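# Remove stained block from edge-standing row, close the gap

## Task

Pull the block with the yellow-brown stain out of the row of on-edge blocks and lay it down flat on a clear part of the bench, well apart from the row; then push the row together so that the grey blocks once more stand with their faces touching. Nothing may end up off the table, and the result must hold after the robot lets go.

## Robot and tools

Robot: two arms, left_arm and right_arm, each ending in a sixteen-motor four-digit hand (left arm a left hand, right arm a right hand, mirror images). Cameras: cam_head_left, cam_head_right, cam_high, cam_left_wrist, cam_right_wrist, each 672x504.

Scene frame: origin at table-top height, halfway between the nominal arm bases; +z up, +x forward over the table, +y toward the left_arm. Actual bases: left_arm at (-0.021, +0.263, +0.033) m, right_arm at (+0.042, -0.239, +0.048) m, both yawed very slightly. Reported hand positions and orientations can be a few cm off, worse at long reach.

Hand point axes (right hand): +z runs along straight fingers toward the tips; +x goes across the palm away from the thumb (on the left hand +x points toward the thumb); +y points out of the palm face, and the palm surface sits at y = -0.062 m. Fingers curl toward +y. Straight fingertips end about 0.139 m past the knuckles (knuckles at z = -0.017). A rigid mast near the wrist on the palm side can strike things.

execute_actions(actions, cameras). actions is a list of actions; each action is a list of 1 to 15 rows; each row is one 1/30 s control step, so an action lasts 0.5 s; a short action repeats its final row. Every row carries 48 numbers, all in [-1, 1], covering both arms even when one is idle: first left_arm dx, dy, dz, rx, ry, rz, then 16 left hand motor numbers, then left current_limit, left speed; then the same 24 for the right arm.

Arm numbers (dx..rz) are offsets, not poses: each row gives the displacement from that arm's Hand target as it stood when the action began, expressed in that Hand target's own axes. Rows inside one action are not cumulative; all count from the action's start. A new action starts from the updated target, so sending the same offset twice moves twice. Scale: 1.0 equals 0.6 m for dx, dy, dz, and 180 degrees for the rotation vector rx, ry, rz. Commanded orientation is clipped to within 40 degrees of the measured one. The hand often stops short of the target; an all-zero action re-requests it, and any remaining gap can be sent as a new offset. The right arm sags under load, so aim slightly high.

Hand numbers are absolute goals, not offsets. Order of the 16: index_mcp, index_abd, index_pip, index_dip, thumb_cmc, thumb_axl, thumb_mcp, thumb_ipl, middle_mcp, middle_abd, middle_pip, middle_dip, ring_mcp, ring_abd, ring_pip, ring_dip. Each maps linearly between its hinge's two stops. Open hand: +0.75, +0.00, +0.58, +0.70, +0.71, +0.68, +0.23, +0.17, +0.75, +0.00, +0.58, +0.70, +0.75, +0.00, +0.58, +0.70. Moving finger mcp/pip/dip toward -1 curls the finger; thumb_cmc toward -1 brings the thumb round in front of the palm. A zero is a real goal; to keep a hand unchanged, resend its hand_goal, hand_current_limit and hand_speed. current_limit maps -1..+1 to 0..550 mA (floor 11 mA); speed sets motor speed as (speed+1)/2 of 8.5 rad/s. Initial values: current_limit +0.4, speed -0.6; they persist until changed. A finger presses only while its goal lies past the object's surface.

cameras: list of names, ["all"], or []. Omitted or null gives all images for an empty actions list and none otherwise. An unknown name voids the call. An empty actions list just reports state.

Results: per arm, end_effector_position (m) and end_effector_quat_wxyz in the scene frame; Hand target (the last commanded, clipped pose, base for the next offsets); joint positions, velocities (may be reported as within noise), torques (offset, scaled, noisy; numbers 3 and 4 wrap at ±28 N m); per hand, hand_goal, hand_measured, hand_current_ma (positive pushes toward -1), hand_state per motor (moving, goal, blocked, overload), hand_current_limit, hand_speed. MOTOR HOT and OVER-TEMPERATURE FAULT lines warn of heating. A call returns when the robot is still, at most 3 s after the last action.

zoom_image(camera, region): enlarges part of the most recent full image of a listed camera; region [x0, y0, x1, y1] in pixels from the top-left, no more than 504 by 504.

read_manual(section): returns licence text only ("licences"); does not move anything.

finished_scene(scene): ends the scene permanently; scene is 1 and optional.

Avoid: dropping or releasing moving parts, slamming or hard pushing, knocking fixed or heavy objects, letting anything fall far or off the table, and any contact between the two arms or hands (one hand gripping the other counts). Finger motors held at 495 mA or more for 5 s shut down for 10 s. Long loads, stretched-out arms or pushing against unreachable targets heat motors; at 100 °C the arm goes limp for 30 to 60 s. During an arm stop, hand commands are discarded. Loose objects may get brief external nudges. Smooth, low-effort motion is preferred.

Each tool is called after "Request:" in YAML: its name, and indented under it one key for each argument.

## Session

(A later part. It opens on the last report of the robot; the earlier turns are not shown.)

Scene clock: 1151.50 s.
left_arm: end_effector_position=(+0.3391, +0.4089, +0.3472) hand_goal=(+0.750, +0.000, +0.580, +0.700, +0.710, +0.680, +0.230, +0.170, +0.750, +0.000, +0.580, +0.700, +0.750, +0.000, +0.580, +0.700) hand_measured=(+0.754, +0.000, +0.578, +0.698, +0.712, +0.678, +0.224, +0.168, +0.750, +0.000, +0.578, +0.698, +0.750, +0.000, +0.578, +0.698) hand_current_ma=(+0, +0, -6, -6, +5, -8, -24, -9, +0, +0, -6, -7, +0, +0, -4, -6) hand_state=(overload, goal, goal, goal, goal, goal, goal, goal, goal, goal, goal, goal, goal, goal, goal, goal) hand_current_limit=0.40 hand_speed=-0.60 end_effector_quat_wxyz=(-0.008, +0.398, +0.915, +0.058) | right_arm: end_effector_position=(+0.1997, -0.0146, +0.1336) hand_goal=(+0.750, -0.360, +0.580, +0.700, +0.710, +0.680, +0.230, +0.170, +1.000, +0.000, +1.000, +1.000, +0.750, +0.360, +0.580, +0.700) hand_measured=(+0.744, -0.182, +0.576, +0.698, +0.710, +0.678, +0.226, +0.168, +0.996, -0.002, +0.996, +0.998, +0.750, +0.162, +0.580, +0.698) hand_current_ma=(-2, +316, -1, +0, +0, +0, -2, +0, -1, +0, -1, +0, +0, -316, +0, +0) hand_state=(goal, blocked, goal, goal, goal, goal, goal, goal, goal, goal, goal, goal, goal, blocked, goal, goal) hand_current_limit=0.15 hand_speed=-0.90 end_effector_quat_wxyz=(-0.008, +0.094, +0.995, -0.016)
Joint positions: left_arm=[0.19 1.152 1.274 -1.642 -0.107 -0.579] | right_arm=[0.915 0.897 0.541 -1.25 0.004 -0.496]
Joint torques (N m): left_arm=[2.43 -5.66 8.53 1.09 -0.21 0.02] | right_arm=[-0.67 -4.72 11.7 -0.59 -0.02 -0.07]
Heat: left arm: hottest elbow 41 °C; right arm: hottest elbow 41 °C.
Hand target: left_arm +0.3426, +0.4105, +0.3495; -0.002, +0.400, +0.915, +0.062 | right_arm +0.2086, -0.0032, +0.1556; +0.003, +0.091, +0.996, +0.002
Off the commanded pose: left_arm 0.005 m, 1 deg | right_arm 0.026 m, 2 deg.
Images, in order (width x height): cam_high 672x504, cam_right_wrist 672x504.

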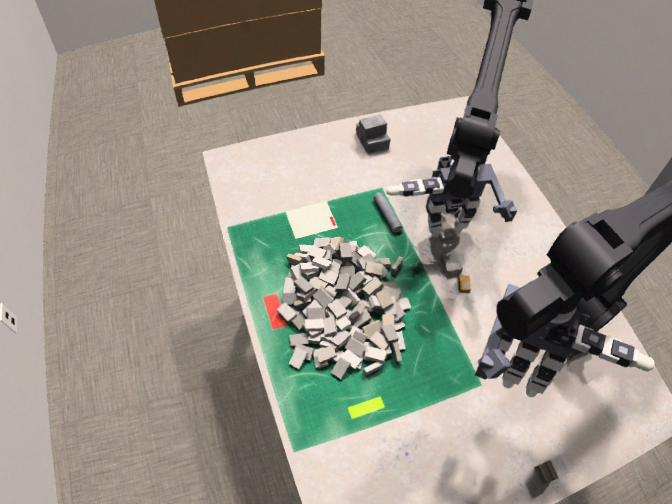

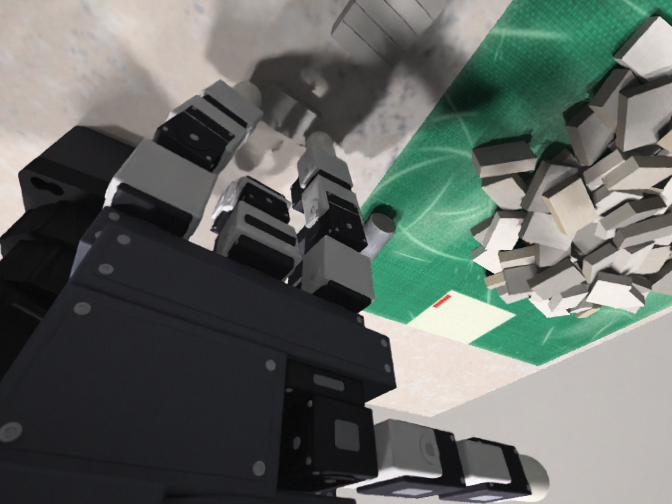

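Request:
execute_actions:
  actions:
    - [[0,0,0,0,0,0,0.75,0,0.58,0.7,0.71,0.68,0.23,0.17,0.75,0,0.58,0.7,0.75,0,0.58,0.7,0.4,-0.6,0,0.001,-0.014,0,0,0,0.75,-0.36,0.58,0.7,0.71,0.68,0.23,0.17,1,0,1,1,0.75,0.36,0.58,0.7,0.15,-0.9]]
    - [[0,0,0,0,0,0,0.75,0,0.58,0.7,0.71,0.68,0.23,0.17,0.75,0,0.58,0.7,0.75,0,0.58,0.7,0.4,-0.6,0,0.001,-0.014,0,0,0,0.75,-0.36,0.58,0.7,0.71,0.68,0.23,0.17,1,0,1,1,0.75,0.36,0.58,0.7,0.15,-0.9]]
    - [[0,0,0,0,0,0,0.75,0,0.58,0.7,0.71,0.68,0.23,0.17,0.75,0,0.58,0.7,0.75,0,0.58,0.7,0.4,-0.6,0,0.001,-0.014,0,0,0,0.75,-0.36,0.58,0.7,0.71,0.68,0.23,0.17,1,0,1,1,0.75,0.36,0.58,0.7,0.15,-0.9]]
  cameras: ["cam_right_wrist","cam_high"]

Request:
zoom_image:
  camera: "cam_right_wrist"
  region: [200, 40, 360, 180]

Request:
zoom_image:
  camera: "cam_high"
  region: [415, 205, 485, 265]

Scene clock: 1166.67 s.
left_arm: end_effector_position=(+0.3391, +0.4089, +0.3472) hand_goal=(+0.750, +0.000, +0.580, +0.700, +0.710, +0.680, +0.230, +0.170, +0.750, +0.000, +0.580, +0.700, +0.750, +0.000, +0.580, +0.700) hand_measured=(+0.754, +0.000, +0.578, +0.698, +0.712, +0.678, +0.224, +0.168, +0.750, +0.000, +0.578, +0.698, +0.750, +0.000, +0.578, +0.698) hand_current_ma=(+0, +0, -6, -6, +5, -8, -24, -9, +0, +0, -6, -7, +0, +0, -4, -6) hand_state=(overload, goal, goal, goal, goal, goal, goal, goal, goal, goal, goal, goal, goal, goal, goal, goal) hand_current_limit=0.40 hand_speed=-0.60 end_effector_quat_wxyz=(-0.008, +0.398, +0.915, +0.058) | right_arm: end_effector_position=(+0.2016, -0.0123, +0.1585) hand_goal=(+0.750, -0.360, +0.580, +0.700, +0.710, +0.680, +0.230, +0.170, +1.000, +0.000, +1.000, +1.000, +0.750, +0.360, +0.580, +0.700) hand_measured=(+0.746, -0.182, +0.576, +0.698, +0.710, +0.678, +0.226, +0.168, +0.996, -0.002, +0.996, +0.998, +0.750, +0.162, +0.580, +0.698) hand_current_ma=(-1, +316, -1, +0, +0, +0, -2, +0, -1, +0, -1, +0, +0, -316, +0, +0) hand_state=(goal, blocked, goal, goal, goal, goal, goal, goal, goal, goal, goal, goal, goal, blocked, goal, goal) hand_current_limit=0.15 hand_speed=-0.90 end_effector_quat_wxyz=(-0.008, +0.094, +0.995, -0.016)
Joint positions: left_arm=[0.19 1.152 1.274 -1.642 -0.107 -0.579] | right_arm=[0.915 0.878 0.6 -1.329 0.004 -0.496]
Joint torques (N m): left_arm=[2.43 -5.66 8.53 1.11 -0.21 0.03] | right_arm=[-0.44 -4.72 11.92 -0.64 -0.04 -0.03]
Heat: left arm: hottest elbow 41 °C; right arm: hottest elbow 43 °C.
Hand target: left_arm +0.3426, +0.4105, +0.3495; -0.002, +0.400, +0.915, +0.062 | right_arm +0.2087, -0.0016, +0.1807; +0.003, +0.091, +0.996, +0.002
Off the commanded pose: left_arm 0.005 m, 1 deg | right_arm 0.026 m, 2 deg.
Images, in order (width x height): cam_high 672x504, cam_right_wrist 672x504.

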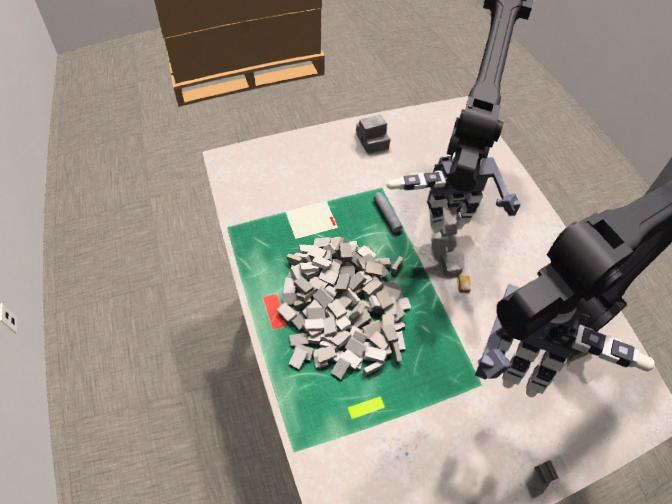

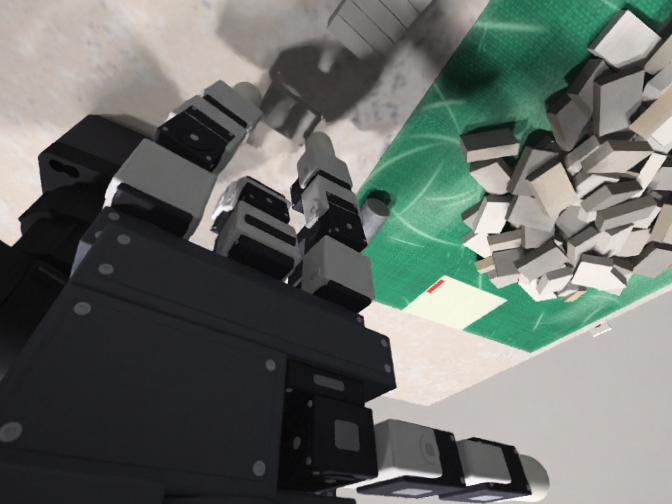

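Scaled by 3.150 from the camera's 672x504 image, which has a finer 960x720 frame.

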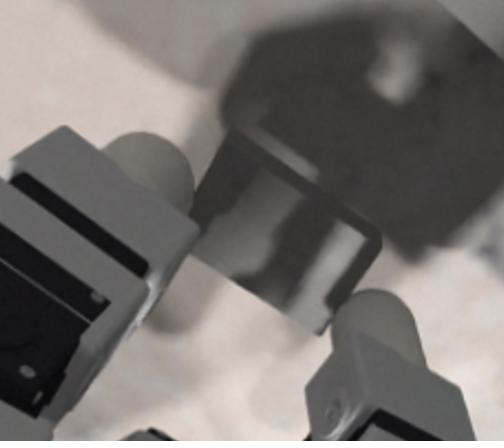

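Scaled by 7.200 from the camera's 672x504 image, which has a finer 960x720 frame.

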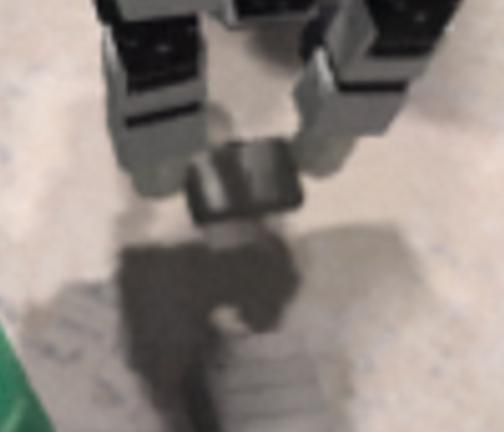

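Request:
zoom_image:
  camera: "cam_right_wrist"
  region: [255, 70, 330, 150]

Request:
zoom_image:
  camera: "cam_high"
  region: [430, 215, 465, 245]

Scaled by 6.300 from the camera's 672x504 image, which has a finer 960x720 frame.

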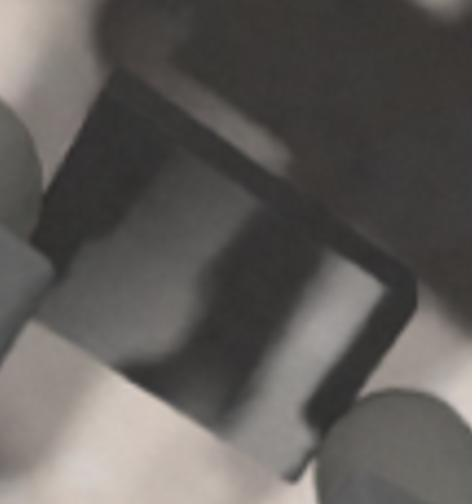

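Scaled by 14.400 from the camera's 672x504 image, which has a finer 960x720 frame.

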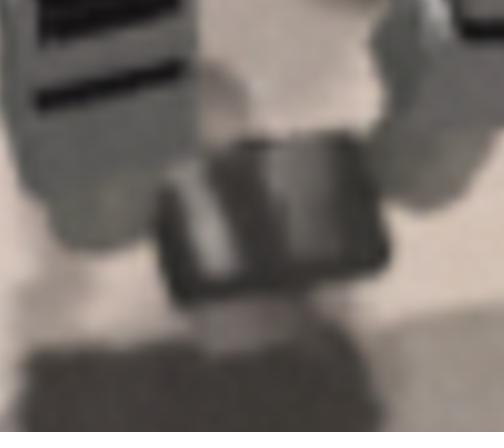

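Request:
execute_actions:
  actions:
    - [[0,0,0,0,0,0,0.75,0,0.58,0.7,0.71,0.68,0.23,0.17,0.75,0,0.58,0.7,0.75,0,0.58,0.7,0.4,-0.6,0.0038,0.0148,0.0397,0.0417,0,0,0.75,-0.36,0.58,0.7,0.71,0.68,0.23,0.17,1,0,1,1,0.75,0.36,0.58,0.7,0.15,-0.9]]
    - [[0,0,0,0,0,0,0.75,0,0.58,0.7,0.71,0.68,0.23,0.17,0.75,0,0.58,0.7,0.75,0,0.58,0.7,0.4,-0.6,0.0038,0.0198,0.0373,0.0417,0,0,0.75,-0.36,0.58,0.7,0.71,0.68,0.23,0.17,1,0,1,1,0.75,0.36,0.58,0.7,0.15,-0.9]]
  cameras: ["cam_right_wrist","cam_high"]

Request:
zoom_image:
  camera: "cam_right_wrist"
  region: [200, 40, 360, 180]

Request:
zoom_image:
  camera: "cam_high"
  region: [415, 205, 485, 265]

Scene clock: 1268.90 s.
left_arm: end_effector_position=(+0.3391, +0.4089, +0.3472) hand_goal=(+0.750, +0.000, +0.580, +0.700, +0.710, +0.680, +0.230, +0.170, +0.750, +0.000, +0.580, +0.700, +0.750, +0.000, +0.580, +0.700) hand_measured=(+0.754, +0.000, +0.578, +0.698, +0.712, +0.678, +0.224, +0.168, +0.750, +0.000, +0.578, +0.698, +0.750, +0.000, +0.578, +0.698) hand_current_ma=(+0, +0, -6, -6, +5, -8, -24, -9, +0, +0, -6, -7, +0, +0, -4, -6) hand_state=(overload, goal, goal, goal, goal, goal, goal, goal, goal, goal, goal, goal, goal, goal, goal, goal) hand_current_limit=0.40 hand_speed=-0.60 end_effector_quat_wxyz=(-0.008, +0.398, +0.915, +0.058) | right_arm: end_effector_position=(+0.2004, +0.0064, +0.1178) hand_goal=(+0.750, -0.360, +0.580, +0.700, +0.710, +0.680, +0.230, +0.170, +1.000, +0.000, +1.000, +1.000, +0.750, +0.360, +0.580, +0.700) hand_measured=(+0.744, -0.184, +0.578, +0.698, +0.708, +0.678, +0.226, +0.168, +0.994, -0.002, +0.996, +0.998, +0.744, +0.162, +0.580, +0.698) hand_current_ma=(-2, +316, +0, +0, +0, +0, -2, +0, -2, +0, -1, +0, -2, -316, +0, +0) hand_state=(goal, blocked, goal, goal, goal, goal, goal, goal, goal, goal, goal, goal, goal, blocked, goal, goal) hand_current_limit=0.15 hand_speed=-0.90 end_effector_quat_wxyz=(-0.017, +0.086, +0.986, -0.140)
Joint positions: left_arm=[0.19 1.152 1.274 -1.642 -0.107 -0.579] | right_arm=[1.051 1.159 0.687 -1.368 0.093 -0.362]
Joint torques (N m): left_arm=[2.37 -5.66 8.51 1.09 -0.21 0.03] | right_arm=[-0.38 -7.77 10.1 -1.2 0.18 0.14]
Heat: left arm: hottest elbow 41 °C; right arm: hottest elbow 45 °C.
Hand target: left_arm +0.3426, +0.4105, +0.3495; -0.002, +0.400, +0.915, +0.062 | right_arm +0.2076, +0.0170, +0.1333; -0.009, +0.091, +0.988, -0.128
Off the commanded pose: left_arm 0.005 m, 1 deg | right_arm 0.020 m, 2 deg.
Images, in order (width x height): cam_high 672x504, cam_right_wrist 672x504.

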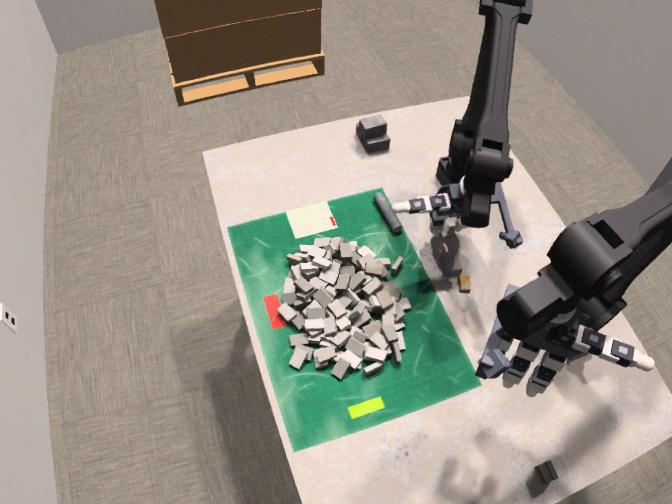

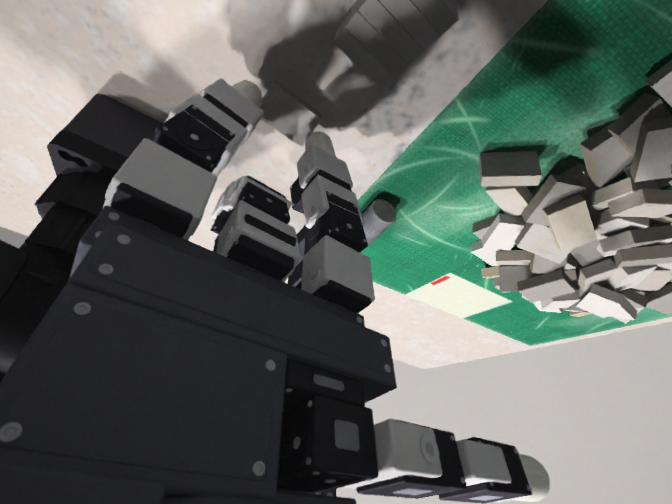

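Scaled by 3.150 from the camera's 672x504 image, which has a finer 960x720 frame.

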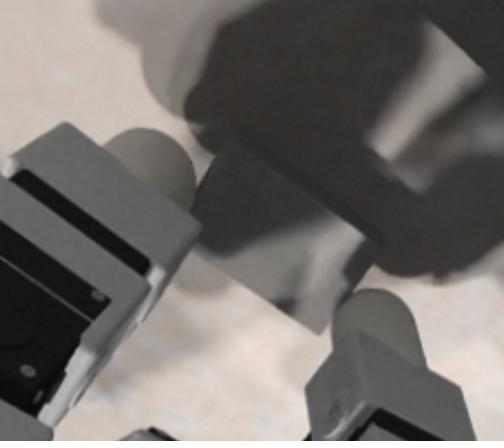

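Scaled by 7.200 from the camera's 672x504 image, which has a finer 960x720 frame.

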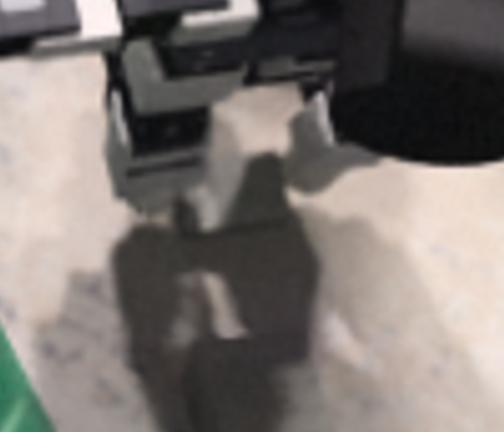

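Request:
execute_actions:
  actions:
    - [[0,0,0,0,0,0,0.75,0,0.58,0.7,0.71,0.68,0.23,0.17,0.75,0,0.58,0.7,0.75,0,0.58,0.7,0.4,-0.6,0,0.019,0.011,0.0417,0,0,0.75,-0.36,0.58,0.7,0.71,0.68,0.23,0.17,1,0,1,1,0.75,0.36,0.58,0.7,0.15,-0.9]]
    - [[0,0,0,0,0,0,0.75,0,0.58,0.7,0.71,0.68,0.23,0.17,0.75,0,0.58,0.7,0.75,0,0.58,0.7,0.4,-0.6,0,0.0206,0.009,0.0417,0,0,0.75,-0.36,0.58,0.7,0.71,0.68,0.23,0.17,1,0,1,1,0.75,0.36,0.58,0.7,0.15,-0.9]]
  cameras: ["cam_right_wrist","cam_high"]

Request:
zoom_image:
  camera: "cam_right_wrist"
  region: [200, 40, 360, 180]

Request:
zoom_image:
  camera: "cam_high"
  region: [415, 205, 485, 265]

Scene clock: 1285.23 s.
left_arm: end_effector_position=(+0.3391, +0.4089, +0.3472) hand_goal=(+0.750, +0.000, +0.580, +0.700, +0.710, +0.680, +0.230, +0.170, +0.750, +0.000, +0.580, +0.700, +0.750, +0.000, +0.580, +0.700) hand_measured=(+0.754, +0.000, +0.578, +0.698, +0.712, +0.678, +0.224, +0.168, +0.750, +0.000, +0.578, +0.698, +0.750, +0.000, +0.578, +0.698) hand_current_ma=(+0, +0, -6, -6, +5, -8, -24, -9, +0, +0, -6, -7, +0, +0, -4, -6) hand_state=(overload, goal, goal, goal, goal, goal, goal, goal, goal, goal, goal, goal, goal, goal, goal, goal) hand_current_limit=0.40 hand_speed=-0.60 end_effector_quat_wxyz=(-0.008, +0.398, +0.915, +0.058) | right_arm: end_effector_position=(+0.2077, +0.0276, +0.1050) hand_goal=(+0.750, -0.360, +0.580, +0.700, +0.710, +0.680, +0.230, +0.170, +1.000, +0.000, +1.000, +1.000, +0.750, +0.360, +0.580, +0.700) hand_measured=(+0.740, -0.184, +0.578, +0.698, +0.706, +0.678, +0.226, +0.168, +0.992, -0.002, +0.996, +0.998, +0.738, +0.162, +0.576, +0.698) hand_current_ma=(-4, +316, -1, +0, -1, +0, -2, +0, -3, +0, -1, +0, -6, -316, -1, +0) hand_state=(goal, blocked, goal, goal, goal, goal, goal, goal, goal, goal, goal, goal, goal, blocked, goal, goal) hand_current_limit=0.15 hand_speed=-0.90 end_effector_quat_wxyz=(-0.025, +0.085, +0.962, -0.260)
Joint positions: left_arm=[0.19 1.152 1.274 -1.642 -0.107 -0.579] | right_arm=[1.124 1.417 0.862 -1.525 0.145 -0.26]
Joint torques (N m): left_arm=[2.43 -5.71 8.54 1.11 -0.22 0.03] | right_arm=[-0.21 -10.7 8.53 -1.88 0.18 0.15]
Heat: left arm: hottest elbow 41 °C; right arm: hottest elbow 46 °C.
Hand target: left_arm +0.3426, +0.4105, +0.3495; -0.002, +0.400, +0.915, +0.062 | right_arm +0.2112, +0.0353, +0.1143; -0.021, +0.089, +0.962, -0.256
Off the commanded pose: left_arm 0.005 m, 1 deg | right_arm 0.013 m, 1 deg.
Images, in order (width x height): cam_high 672x504, cam_right_wrist 672x504.

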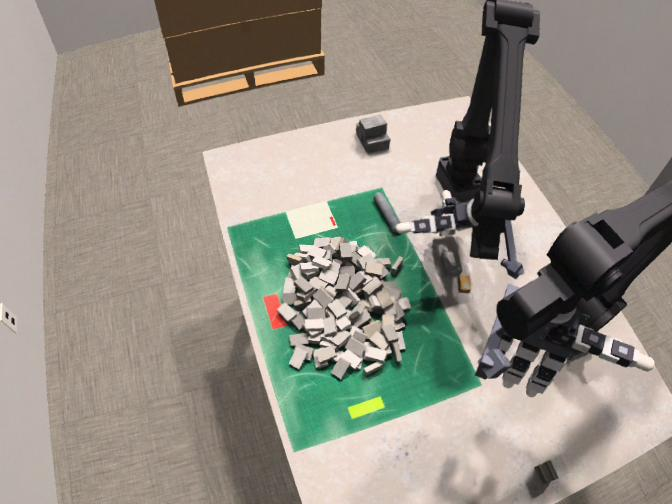

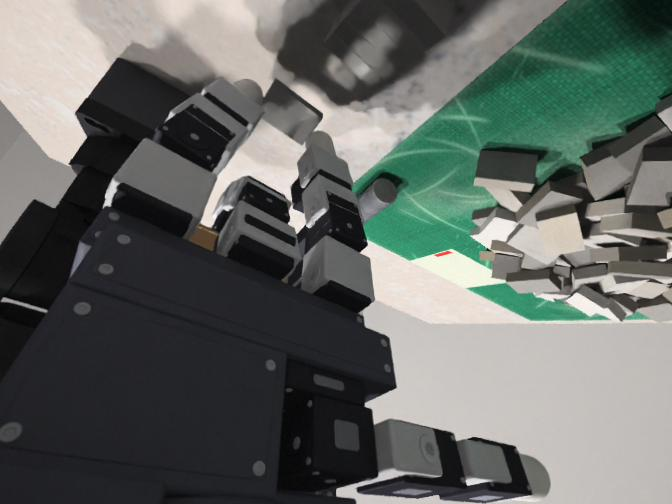

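Scaled by 3.150 from the camera's 672x504 image, which has a finer 960x720 frame.

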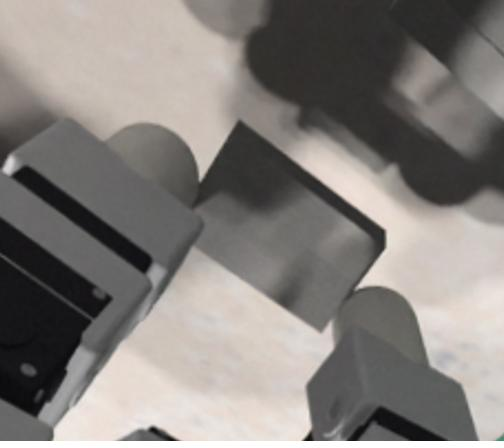

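Scaled by 7.200 from the camera's 672x504 image, which has a finer 960x720 frame.

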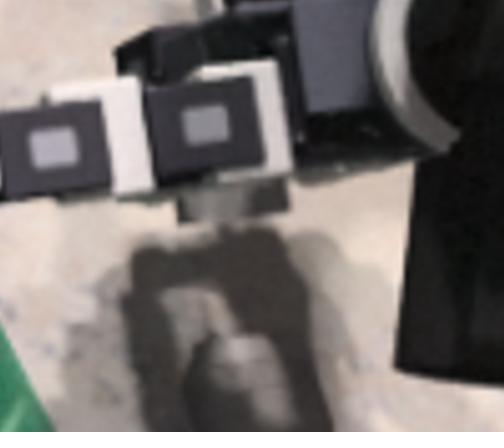

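Request:
execute_actions:
  actions:
    - [[0,0,0,0,0,0,0.75,0,0.58,0.7,0.71,0.68,0.23,0.17,0.75,0,0.58,0.7,0.75,0,0.58,0.7,0.4,-0.6,0,0.0245,0.0257,0.0361,0,0,0.75,-0.36,0.58,0.7,0.71,0.68,0.23,0.17,1,0,1,1,0.75,0.36,0.58,0.7,0.15,-0.9]]
    - [[0,0,0,0,0,0,0.75,0,0.58,0.7,0.71,0.68,0.23,0.17,0.75,0,0.58,0.7,0.75,0,0.58,0.7,0.4,-0.6,0,0.024,0.02,0.0361,0,0,0.75,-0.36,0.58,0.7,0.71,0.68,0.23,0.17,1,0,1,1,0.75,0.36,0.58,0.7,0.15,-0.9]]
  cameras: ["cam_right_wrist","cam_high","cam_head_left"]

Request:
zoom_image:
  camera: "cam_right_wrist"
  region: [200, 40, 360, 180]

Request:
zoom_image:
  camera: "cam_high"
  region: [415, 205, 485, 265]

Scene clock: 1300.20 s.
left_arm: end_effector_position=(+0.3391, +0.4089, +0.3472) hand_goal=(+0.750, +0.000, +0.580, +0.700, +0.710, +0.680, +0.230, +0.170, +0.750, +0.000, +0.580, +0.700, +0.750, +0.000, +0.580, +0.700) hand_measured=(+0.754, +0.000, +0.578, +0.698, +0.712, +0.678, +0.224, +0.168, +0.750, +0.000, +0.578, +0.698, +0.750, +0.000, +0.578, +0.698) hand_current_ma=(+0, +0, -6, -6, +5, -8, -24, -9, +0, +0, -6, -7, +0, +0, -4, -6) hand_state=(overload, goal, goal, goal, goal, goal, goal, goal, goal, goal, goal, goal, goal, goal, goal, goal) hand_current_limit=0.40 hand_speed=-0.60 end_effector_quat_wxyz=(-0.008, +0.398, +0.915, +0.058) | right_arm: end_effector_position=(+0.2116, +0.0388, +0.0693) hand_goal=(+0.750, -0.360, +0.580, +0.700, +0.710, +0.680, +0.230, +0.170, +1.000, +0.000, +1.000, +1.000, +0.750, +0.360, +0.580, +0.700) hand_measured=(+0.738, -0.184, +0.576, +0.698, +0.706, +0.678, +0.226, +0.168, +0.990, -0.002, +0.996, +0.998, +0.734, +0.162, +0.574, +0.698) hand_current_ma=(-7, +316, -1, +0, -1, +0, -2, +0, -4, +0, -1, +0, -10, -316, -1, +0) hand_state=(goal, blocked, goal, goal, goal, goal, goal, goal, goal, goal, goal, goal, goal, blocked, goal, goal) hand_current_limit=0.15 hand_speed=-0.90 end_effector_quat_wxyz=(-0.034, +0.085, +0.928, -0.361)
Joint positions: left_arm=[0.19 1.152 1.274 -1.642 -0.107 -0.579] | right_arm=[1.161 1.659 0.978 -1.617 0.17 -0.191]
Joint torques (N m): left_arm=[2.43 -5.6 8.54 1.09 -0.21 0.03] | right_arm=[0.03 -13.33 7.01 -2.39 0.18 0.18]
Heat: left arm: hottest elbow 41 °C; right arm: hottest elbow 46 °C.
Hand target: left_arm +0.3426, +0.4105, +0.3495; -0.002, +0.400, +0.915, +0.062 | right_arm +0.2130, +0.0447, +0.0754; -0.031, +0.086, +0.927, -0.363
Off the commanded pose: left_arm 0.005 m, 1 deg | right_arm 0.009 m, 0 deg.
Images, in order (width x height): cam_head_left 672x504, cam_high 672x504, cam_right_wrist 672x504.

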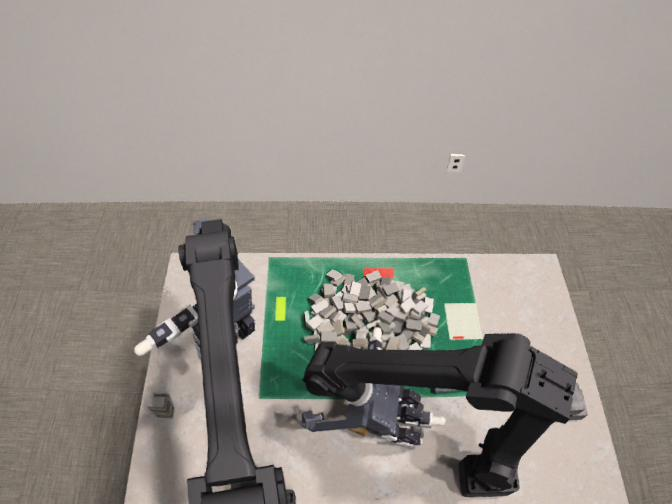

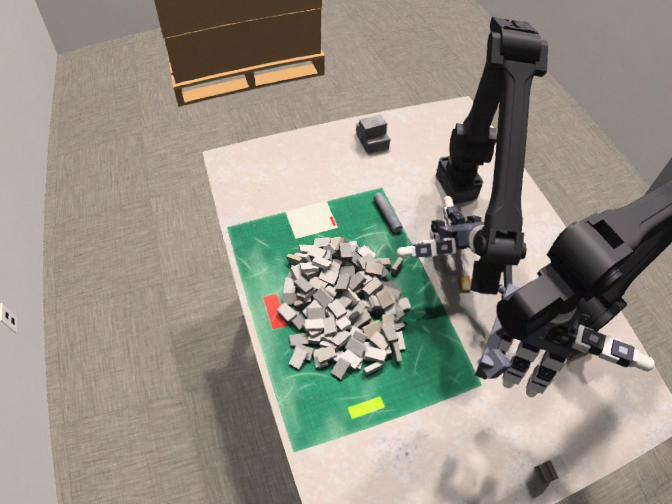

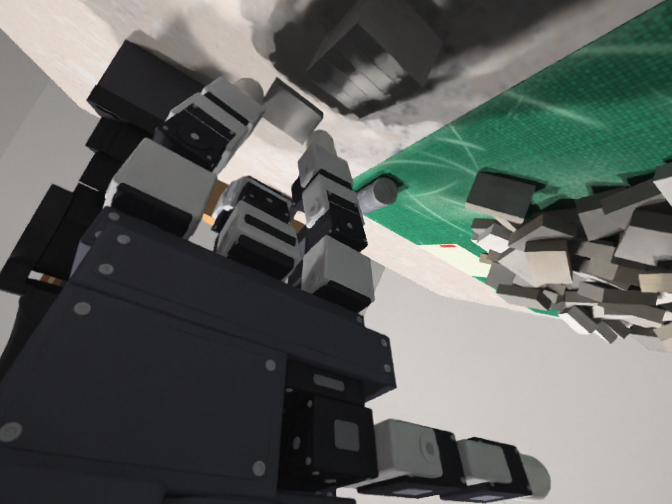

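Scaled by 3.150 from the camera's 672x504 image, which has a finer 960x720 frame.

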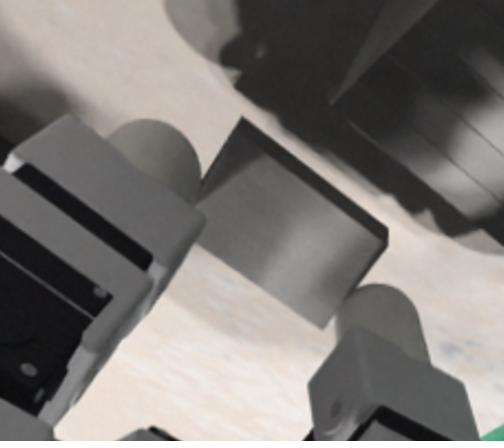

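Scaled by 7.200 from the camera's 672x504 image, which has a finer 960x720 frame.

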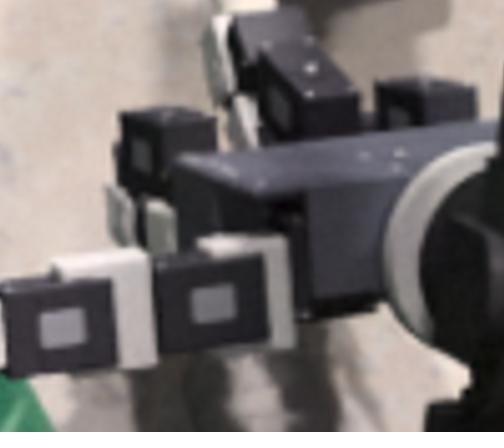

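Request:
execute_actions:
  actions:
    - [[0,0,0,0,0,0,0.75,0,0.58,0.7,0.71,0.68,0.23,0.17,0.75,0,0.58,0.7,0.75,0,0.58,0.7,0.4,-0.6,0,0,0,0,0,0,0.83,-0.36,0.58,0.7,0.71,0.68,0.23,0.17,1,0,1,1,0.83,0.36,0.58,0.7,0.15,-0.92]]
    - [[0,0,0,0,0,0,0.75,0,0.58,0.7,0.71,0.68,0.23,0.17,0.75,0,0.58,0.7,0.75,0,0.58,0.7,0.4,-0.6,0,0,0,0,0,0,0.92,-0.36,0.58,0.7,0.71,0.68,0.23,0.17,1,0,1,1,0.92,0.36,0.58,0.7,0.15,-0.92]]
    - [[0,0,0,0,0,0,0.75,0,0.58,0.7,0.71,0.68,0.23,0.17,0.75,0,0.58,0.7,0.75,0,0.58,0.7,0.4,-0.6,0,0,0,0,0,0,1,-0.36,0.58,0.7,0.71,0.68,0.23,0.17,1,0,1,1,1,0.36,0.58,0.7,0.15,-0.92]]
  cameras: ["cam_right_wrist"]

Request:
zoom_image:
  camera: "cam_right_wrist"
  region: [200, 40, 360, 180]

Scene clock: 1353.47 s.
left_arm: end_effector_position=(+0.3391, +0.4089, +0.3472) hand_goal=(+0.750, +0.000, +0.580, +0.700, +0.710, +0.680, +0.230, +0.170, +0.750, +0.000, +0.580, +0.700, +0.750, +0.000, +0.580, +0.700) hand_measured=(+0.754, +0.000, +0.578, +0.698, +0.712, +0.678, +0.224, +0.168, +0.750, +0.000, +0.578, +0.698, +0.750, +0.000, +0.578, +0.698) hand_current_ma=(+0, +0, -6, -6, +5, -8, -24, -9, +0, +0, -6, -7, +0, +0, -4, -6) hand_state=(overload, goal, goal, goal, goal, goal, goal, goal, goal, goal, goal, goal, goal, goal, goal, goal) hand_current_limit=0.40 hand_speed=-0.60 end_effector_quat_wxyz=(-0.008, +0.398, +0.915, +0.058) | right_arm: end_effector_position=(+0.2117, +0.0387, +0.0693) hand_goal=(+1.000, -0.360, +0.580, +0.700, +0.710, +0.680, +0.230, +0.170, +1.000, +0.000, +1.000, +1.000, +1.000, +0.360, +0.580, +0.700) hand_measured=(+0.976, -0.184, +0.576, +0.698, +0.706, +0.678, +0.226, +0.168, +0.990, -0.002, +0.996, +0.998, +0.948, +0.162, +0.572, +0.698) hand_current_ma=(-20, +316, -1, +0, -1, +0, -2, +0, -4, +0, -1, +0, -75, -316, -3, +0) hand_state=(blocked, blocked, goal, goal, goal, goal, goal, goal, goal, goal, goal, goal, blocked, blocked, goal, goal) hand_current_limit=0.15 hand_speed=-0.92 end_effector_quat_wxyz=(-0.034, +0.085, +0.928, -0.361)
Joint positions: left_arm=[0.19 1.152 1.274 -1.642 -0.107 -0.579] | right_arm=[1.161 1.659 0.978 -1.617 0.17 -0.191]
Joint torques (N m): left_arm=[2.37 -5.66 8.54 1.09 -0.2 0.03] | right_arm=[0.09 -13.39 6.98 -2.37 0.18 0.18]
Heat: left arm: hottest elbow 41 °C; right arm: hottest elbow 42 °C.
Hand target: left_arm +0.3426, +0.4105, +0.3495; -0.002, +0.400, +0.915, +0.062 | right_arm +0.2131, +0.0447, +0.0754; -0.031, +0.086, +0.927, -0.363
Off the commanded pose: left_arm 0.005 m, 1 deg | right_arm 0.009 m, 0 deg.
Images, in order (width x height): cam_right_wrist 672x504.

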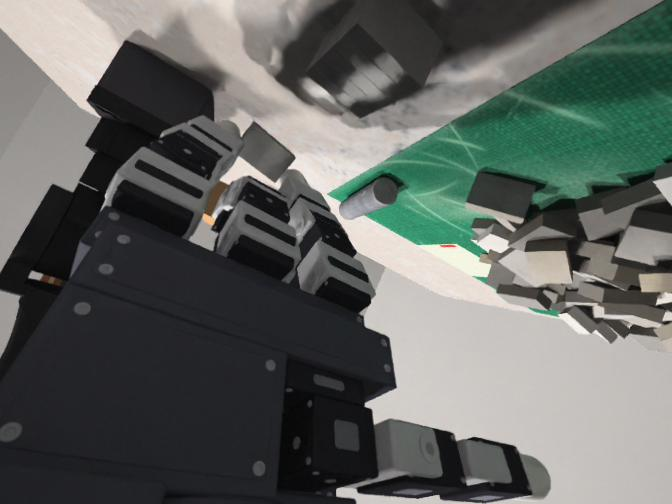

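Scaled by 3.150 from the camera's 672x504 image, which has a finer 960x720 frame.

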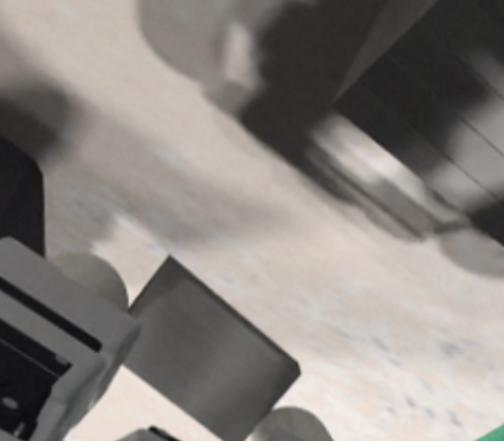

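Request:
execute_actions:
  actions:
    - [[0,0,0,0,0,0,0.75,0,0.58,0.7,0.71,0.68,0.23,0.17,0.75,0,0.58,0.7,0.75,0,0.58,0.7,0.4,-0.6,0,0,0,0,0,0,1,-0.36,0.66,0.7,0.71,0.68,0.23,0.17,1,0,1,1,1,0.36,0.66,0.7,0.15,-0.92]]
    - [[0,0,0,0,0,0,0.75,0,0.58,0.7,0.71,0.68,0.23,0.17,0.75,0,0.58,0.7,0.75,0,0.58,0.7,0.4,-0.6,0,0,0,0,0,0,1,-0.36,0.74,0.7,0.71,0.68,0.23,0.17,1,0,1,1,1,0.36,0.74,0.7,0.15,-0.92]]
    - [[0,0,0,0,0,0,0.75,0,0.58,0.7,0.71,0.68,0.23,0.17,0.75,0,0.58,0.7,0.75,0,0.58,0.7,0.4,-0.6,0,0,0,0,0,0,1,-0.36,0.83,0.7,0.71,0.68,0.23,0.17,1,0,1,1,1,0.36,0.83,0.7,0.15,-0.92]]
  cameras: ["cam_right_wrist","cam_high","cam_head_left","cam_head_right"]

Request:
zoom_image:
  camera: "cam_right_wrist"
  region: [200, 60, 360, 200]

Request:
zoom_image:
  camera: "cam_head_left"
  region: [330, 370, 470, 470]

Request:
zoom_image:
  camera: "cam_head_right"
  region: [350, 380, 490, 480]

Scene clock: 1367.70 s.
left_arm: end_effector_position=(+0.3391, +0.4089, +0.3472) hand_goal=(+0.750, +0.000, +0.580, +0.700, +0.710, +0.680, +0.230, +0.170, +0.750, +0.000, +0.580, +0.700, +0.750, +0.000, +0.580, +0.700) hand_measured=(+0.754, +0.000, +0.578, +0.698, +0.712, +0.678, +0.224, +0.168, +0.750, +0.000, +0.578, +0.698, +0.750, +0.000, +0.578, +0.698) hand_current_ma=(+0, +0, -6, -6, +5, -8, -24, -9, +0, +0, -6, -7, +0, +0, -4, -6) hand_state=(overload, goal, goal, goal, goal, goal, goal, goal, goal, goal, goal, goal, goal, goal, goal, goal) hand_current_limit=0.40 hand_speed=-0.60 end_effector_quat_wxyz=(-0.008, +0.398, +0.915, +0.058) | right_arm: end_effector_position=(+0.2117, +0.0387, +0.0693) hand_goal=(+1.000, -0.360, +0.830, +0.700, +0.710, +0.680, +0.230, +0.170, +1.000, +0.000, +1.000, +1.000, +1.000, +0.360, +0.830, +0.700) hand_measured=(+0.978, -0.196, +0.824, +0.698, +0.706, +0.678, +0.226, +0.168, +0.990, -0.002, +0.996, +0.998, +0.948, +0.162, +0.804, +0.698) hand_current_ma=(-18, +316, -1, +0, -1, +0, -2, +0, -4, +0, -1, +0, -75, -316, -20, +0) hand_state=(blocked, blocked, goal, goal, goal, goal, goal, goal, goal, goal, goal, goal, blocked, blocked, blocked, goal) hand_current_limit=0.15 hand_speed=-0.92 end_effector_quat_wxyz=(-0.034, +0.085, +0.928, -0.361)
Joint positions: left_arm=[0.19 1.152 1.274 -1.642 -0.107 -0.579] | right_arm=[1.161 1.659 0.978 -1.617 0.17 -0.191]
Joint torques (N m): left_arm=[2.32 -5.6 8.55 1.06 -0.2 0.03] | right_arm=[0.15 -13.33 6.97 -2.4 0.19 0.19]
Heat: left arm: hottest elbow 41 °C; right arm: hottest elbow 42 °C.
Hand target: left_arm +0.3426, +0.4105, +0.3495; -0.002, +0.400, +0.915, +0.062 | right_arm +0.2131, +0.0447, +0.0754; -0.031, +0.086, +0.927, -0.363
Off the commanded pose: left_arm 0.005 m, 1 deg | right_arm 0.009 m, 0 deg.
Images, in order (width x height): cam_head_left 672x504, cam_head_right 672x504, cam_high 672x504, cam_right_wrist 672x504.

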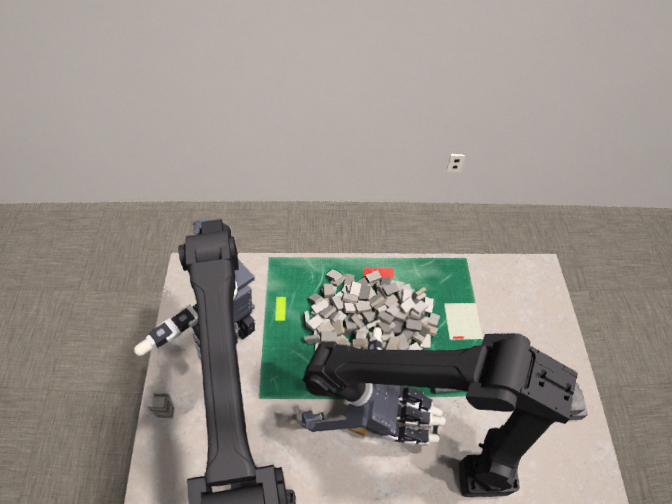

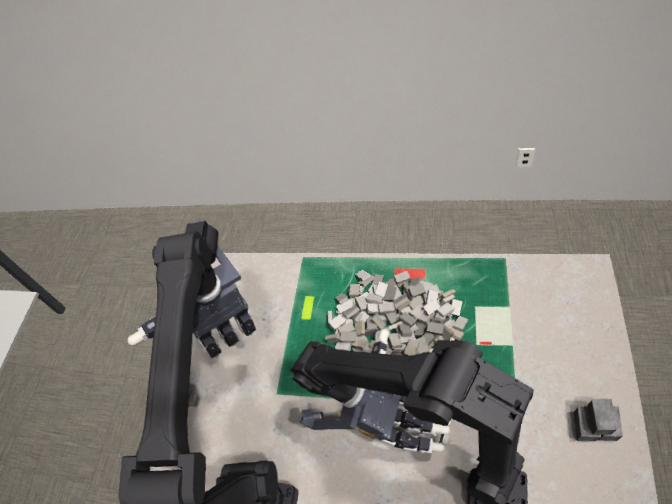

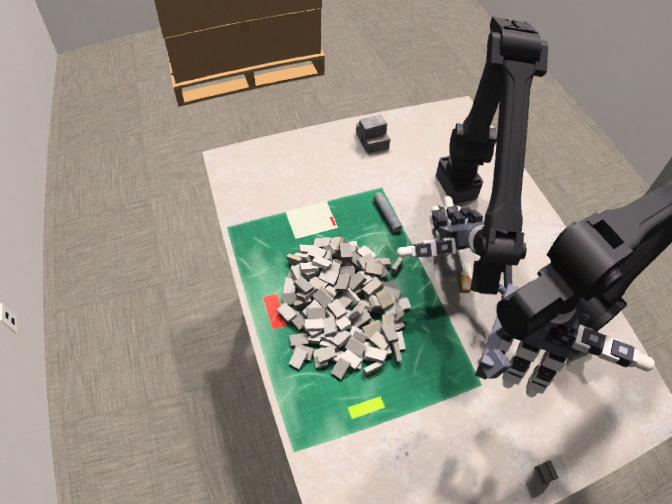

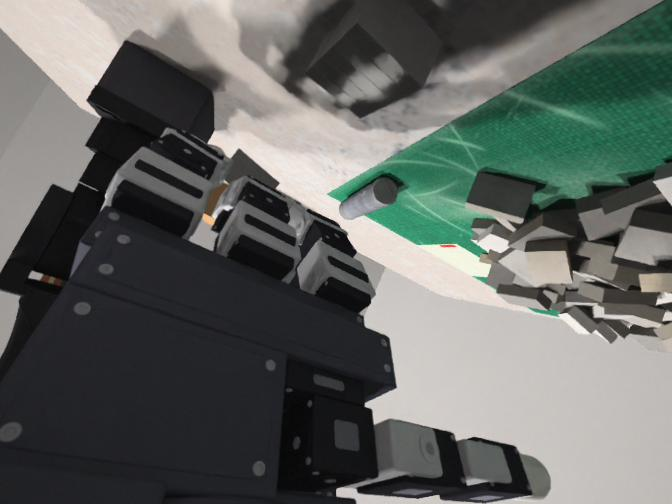

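Scaled by 3.150 from the camera's 672x504 image, which has a finer 960x720 frame.

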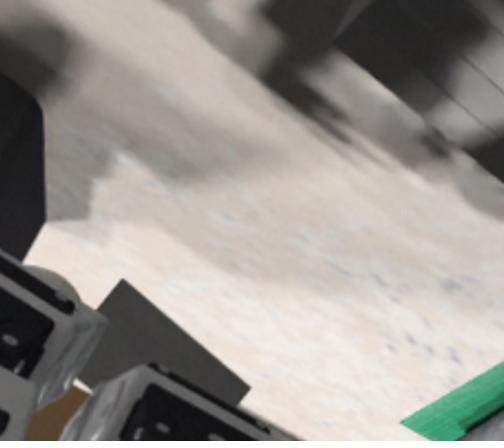

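Scaled by 3.600 from the camera's 672x504 image, which has a finer 960x720 frame.

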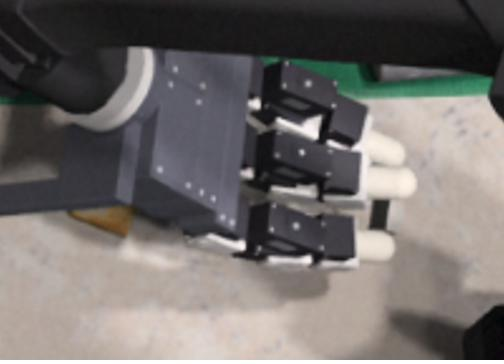

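Scaled by 3.600 from the camera's 672x504 image, which has a finer 960x720 frame.

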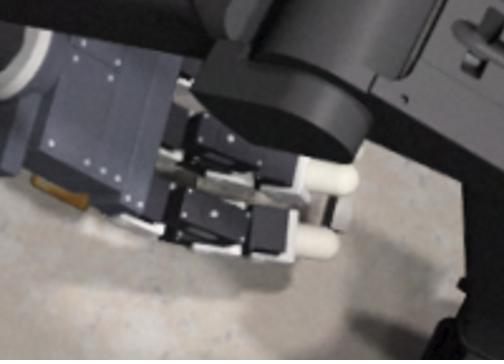

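Request:
execute_actions:
  actions:
    - [[0,0,0,0,0,0,0.75,0,0.58,0.7,0.71,0.68,0.23,0.17,0.75,0,0.58,0.7,0.75,0,0.58,0.7,0.4,-0.6,0,0.0169,0.0184,0,0,0,1,-0.36,0.83,0.7,0.71,0.68,0.23,0.17,1,0,1,1,1,0.36,0.83,0.7,0.15,-0.92]]
    - [[0,0,0,0,0,0,0.75,0,0.58,0.7,0.71,0.68,0.23,0.17,0.75,0,0.58,0.7,0.75,0,0.58,0.7,0.4,-0.6,0,0.0169,0.0184,0,0,0,1,-0.36,0.83,0.7,0.71,0.68,0.23,0.17,1,0,1,1,1,0.36,0.83,0.7,0.15,-0.92]]
    - [[0,0,0,0,0,0,0.75,0,0.58,0.7,0.71,0.68,0.23,0.17,0.75,0,0.58,0.7,0.75,0,0.58,0.7,0.4,-0.6,0,0.0169,0.0184,0,0,0,1,-0.36,0.83,0.7,0.71,0.68,0.23,0.17,1,0,1,1,1,0.36,0.83,0.7,0.15,-0.92]]
  cameras: ["cam_right_wrist","cam_high","cam_head_left"]

Request:
zoom_image:
  camera: "cam_right_wrist"
  region: [200, 60, 360, 200]

Request:
zoom_image:
  camera: "cam_head_left"
  region: [380, 370, 470, 470]

Request:
zoom_image:
  camera: "cam_high"
  region: [415, 185, 495, 265]

Scene clock: 1399.47 s.
left_arm: end_effector_position=(+0.3391, +0.4089, +0.3472) hand_goal=(+0.750, +0.000, +0.580, +0.700, +0.710, +0.680, +0.230, +0.170, +0.750, +0.000, +0.580, +0.700, +0.750, +0.000, +0.580, +0.700) hand_measured=(+0.754, +0.000, +0.578, +0.698, +0.712, +0.678, +0.224, +0.168, +0.750, +0.000, +0.578, +0.698, +0.750, +0.000, +0.578, +0.698) hand_current_ma=(+0, +0, -6, -6, +5, -8, -24, -9, +0, +0, -6, -7, +0, +0, -4, -6) hand_state=(overload, goal, goal, goal, goal, goal, goal, goal, goal, goal, goal, goal, goal, goal, goal, goal) hand_current_limit=0.40 hand_speed=-0.60 end_effector_quat_wxyz=(-0.008, +0.398, +0.915, +0.058) | right_arm: end_effector_position=(+0.2150, +0.0457, +0.0376) hand_goal=(+1.000, -0.360, +0.830, +0.700, +0.710, +0.680, +0.230, +0.170, +1.000, +0.000, +1.000, +1.000, +1.000, +0.360, +0.830, +0.700) hand_measured=(+0.986, -0.196, +0.828, +0.698, +0.706, +0.678, +0.226, +0.168, +0.990, -0.002, +0.996, +0.998, +0.952, +0.162, +0.808, +0.698) hand_current_ma=(-8, +316, +0, +0, -1, +0, -2, +0, -4, +0, -1, +0, -64, -316, -14, +0) hand_state=(goal, blocked, goal, goal, goal, goal, goal, goal, goal, goal, goal, goal, blocked, blocked, blocked, goal) hand_current_limit=0.15 hand_speed=-0.92 end_effector_quat_wxyz=(-0.032, +0.086, +0.930, -0.357)
Joint positions: left_arm=[0.19 1.152 1.274 -1.642 -0.107 -0.579] | right_arm=[1.161 1.728 0.967 -1.527 0.17 -0.19]
Joint torques (N m): left_arm=[2.37 -5.66 8.57 1.09 -0.21 0.02] | right_arm=[-0.09 -12.69 4.37 -1.24 0.22 0.16]
Heat: left arm: hottest elbow 41 °C; right arm: hottest elbow 41 °C.
Hand target: left_arm +0.3426, +0.4105, +0.3495; -0.002, +0.400, +0.915, +0.062 | right_arm +0.2133, +0.0447, +0.0305; -0.031, +0.086, +0.927, -0.363
Off the commanded pose: left_arm 0.005 m, 1 deg | right_arm 0.007 m, 1 deg.
Images, in order (width x height): cam_head_left 672x504, cam_high 672x504, cam_right_wrist 672x504.

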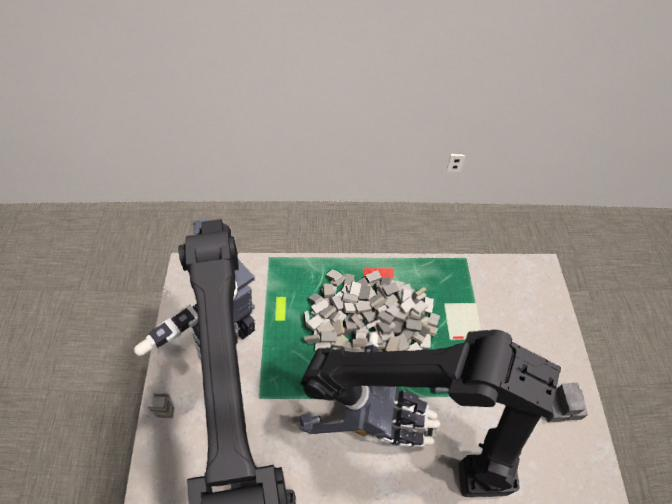

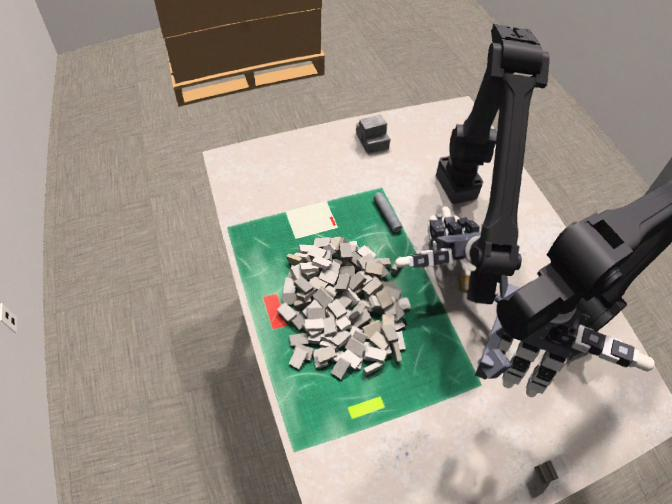

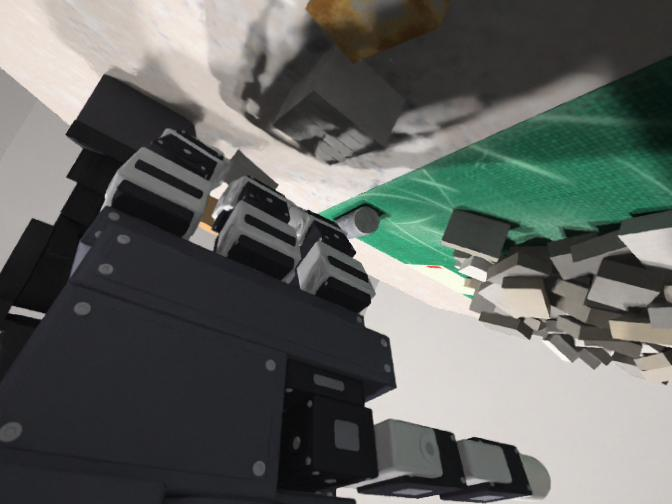

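Scaled by 3.150 from the camera's 672x504 image, which has a finer 960x720 frame.

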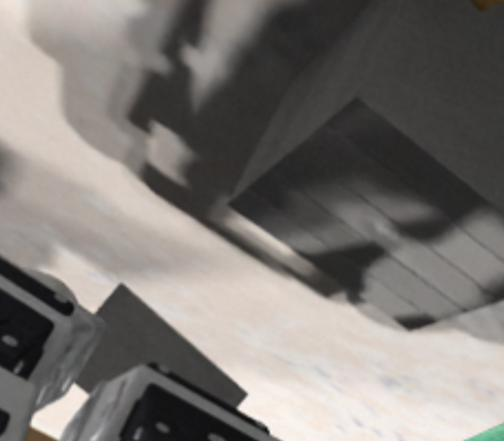

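Scaled by 5.040 from the camera's 672x504 image, which has a finer 960x720 frame.

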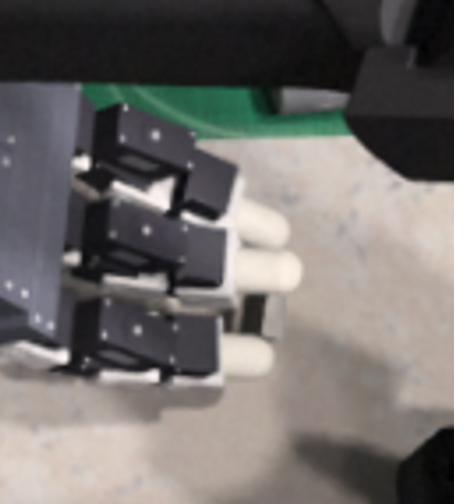

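Scaled by 6.300 from the camera's 672x504 image, which has a finer 960x720 frame.

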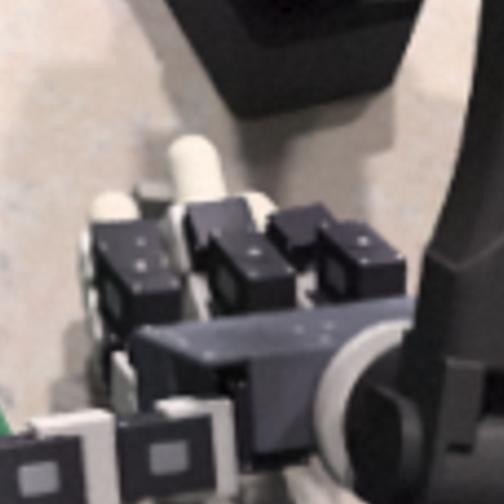

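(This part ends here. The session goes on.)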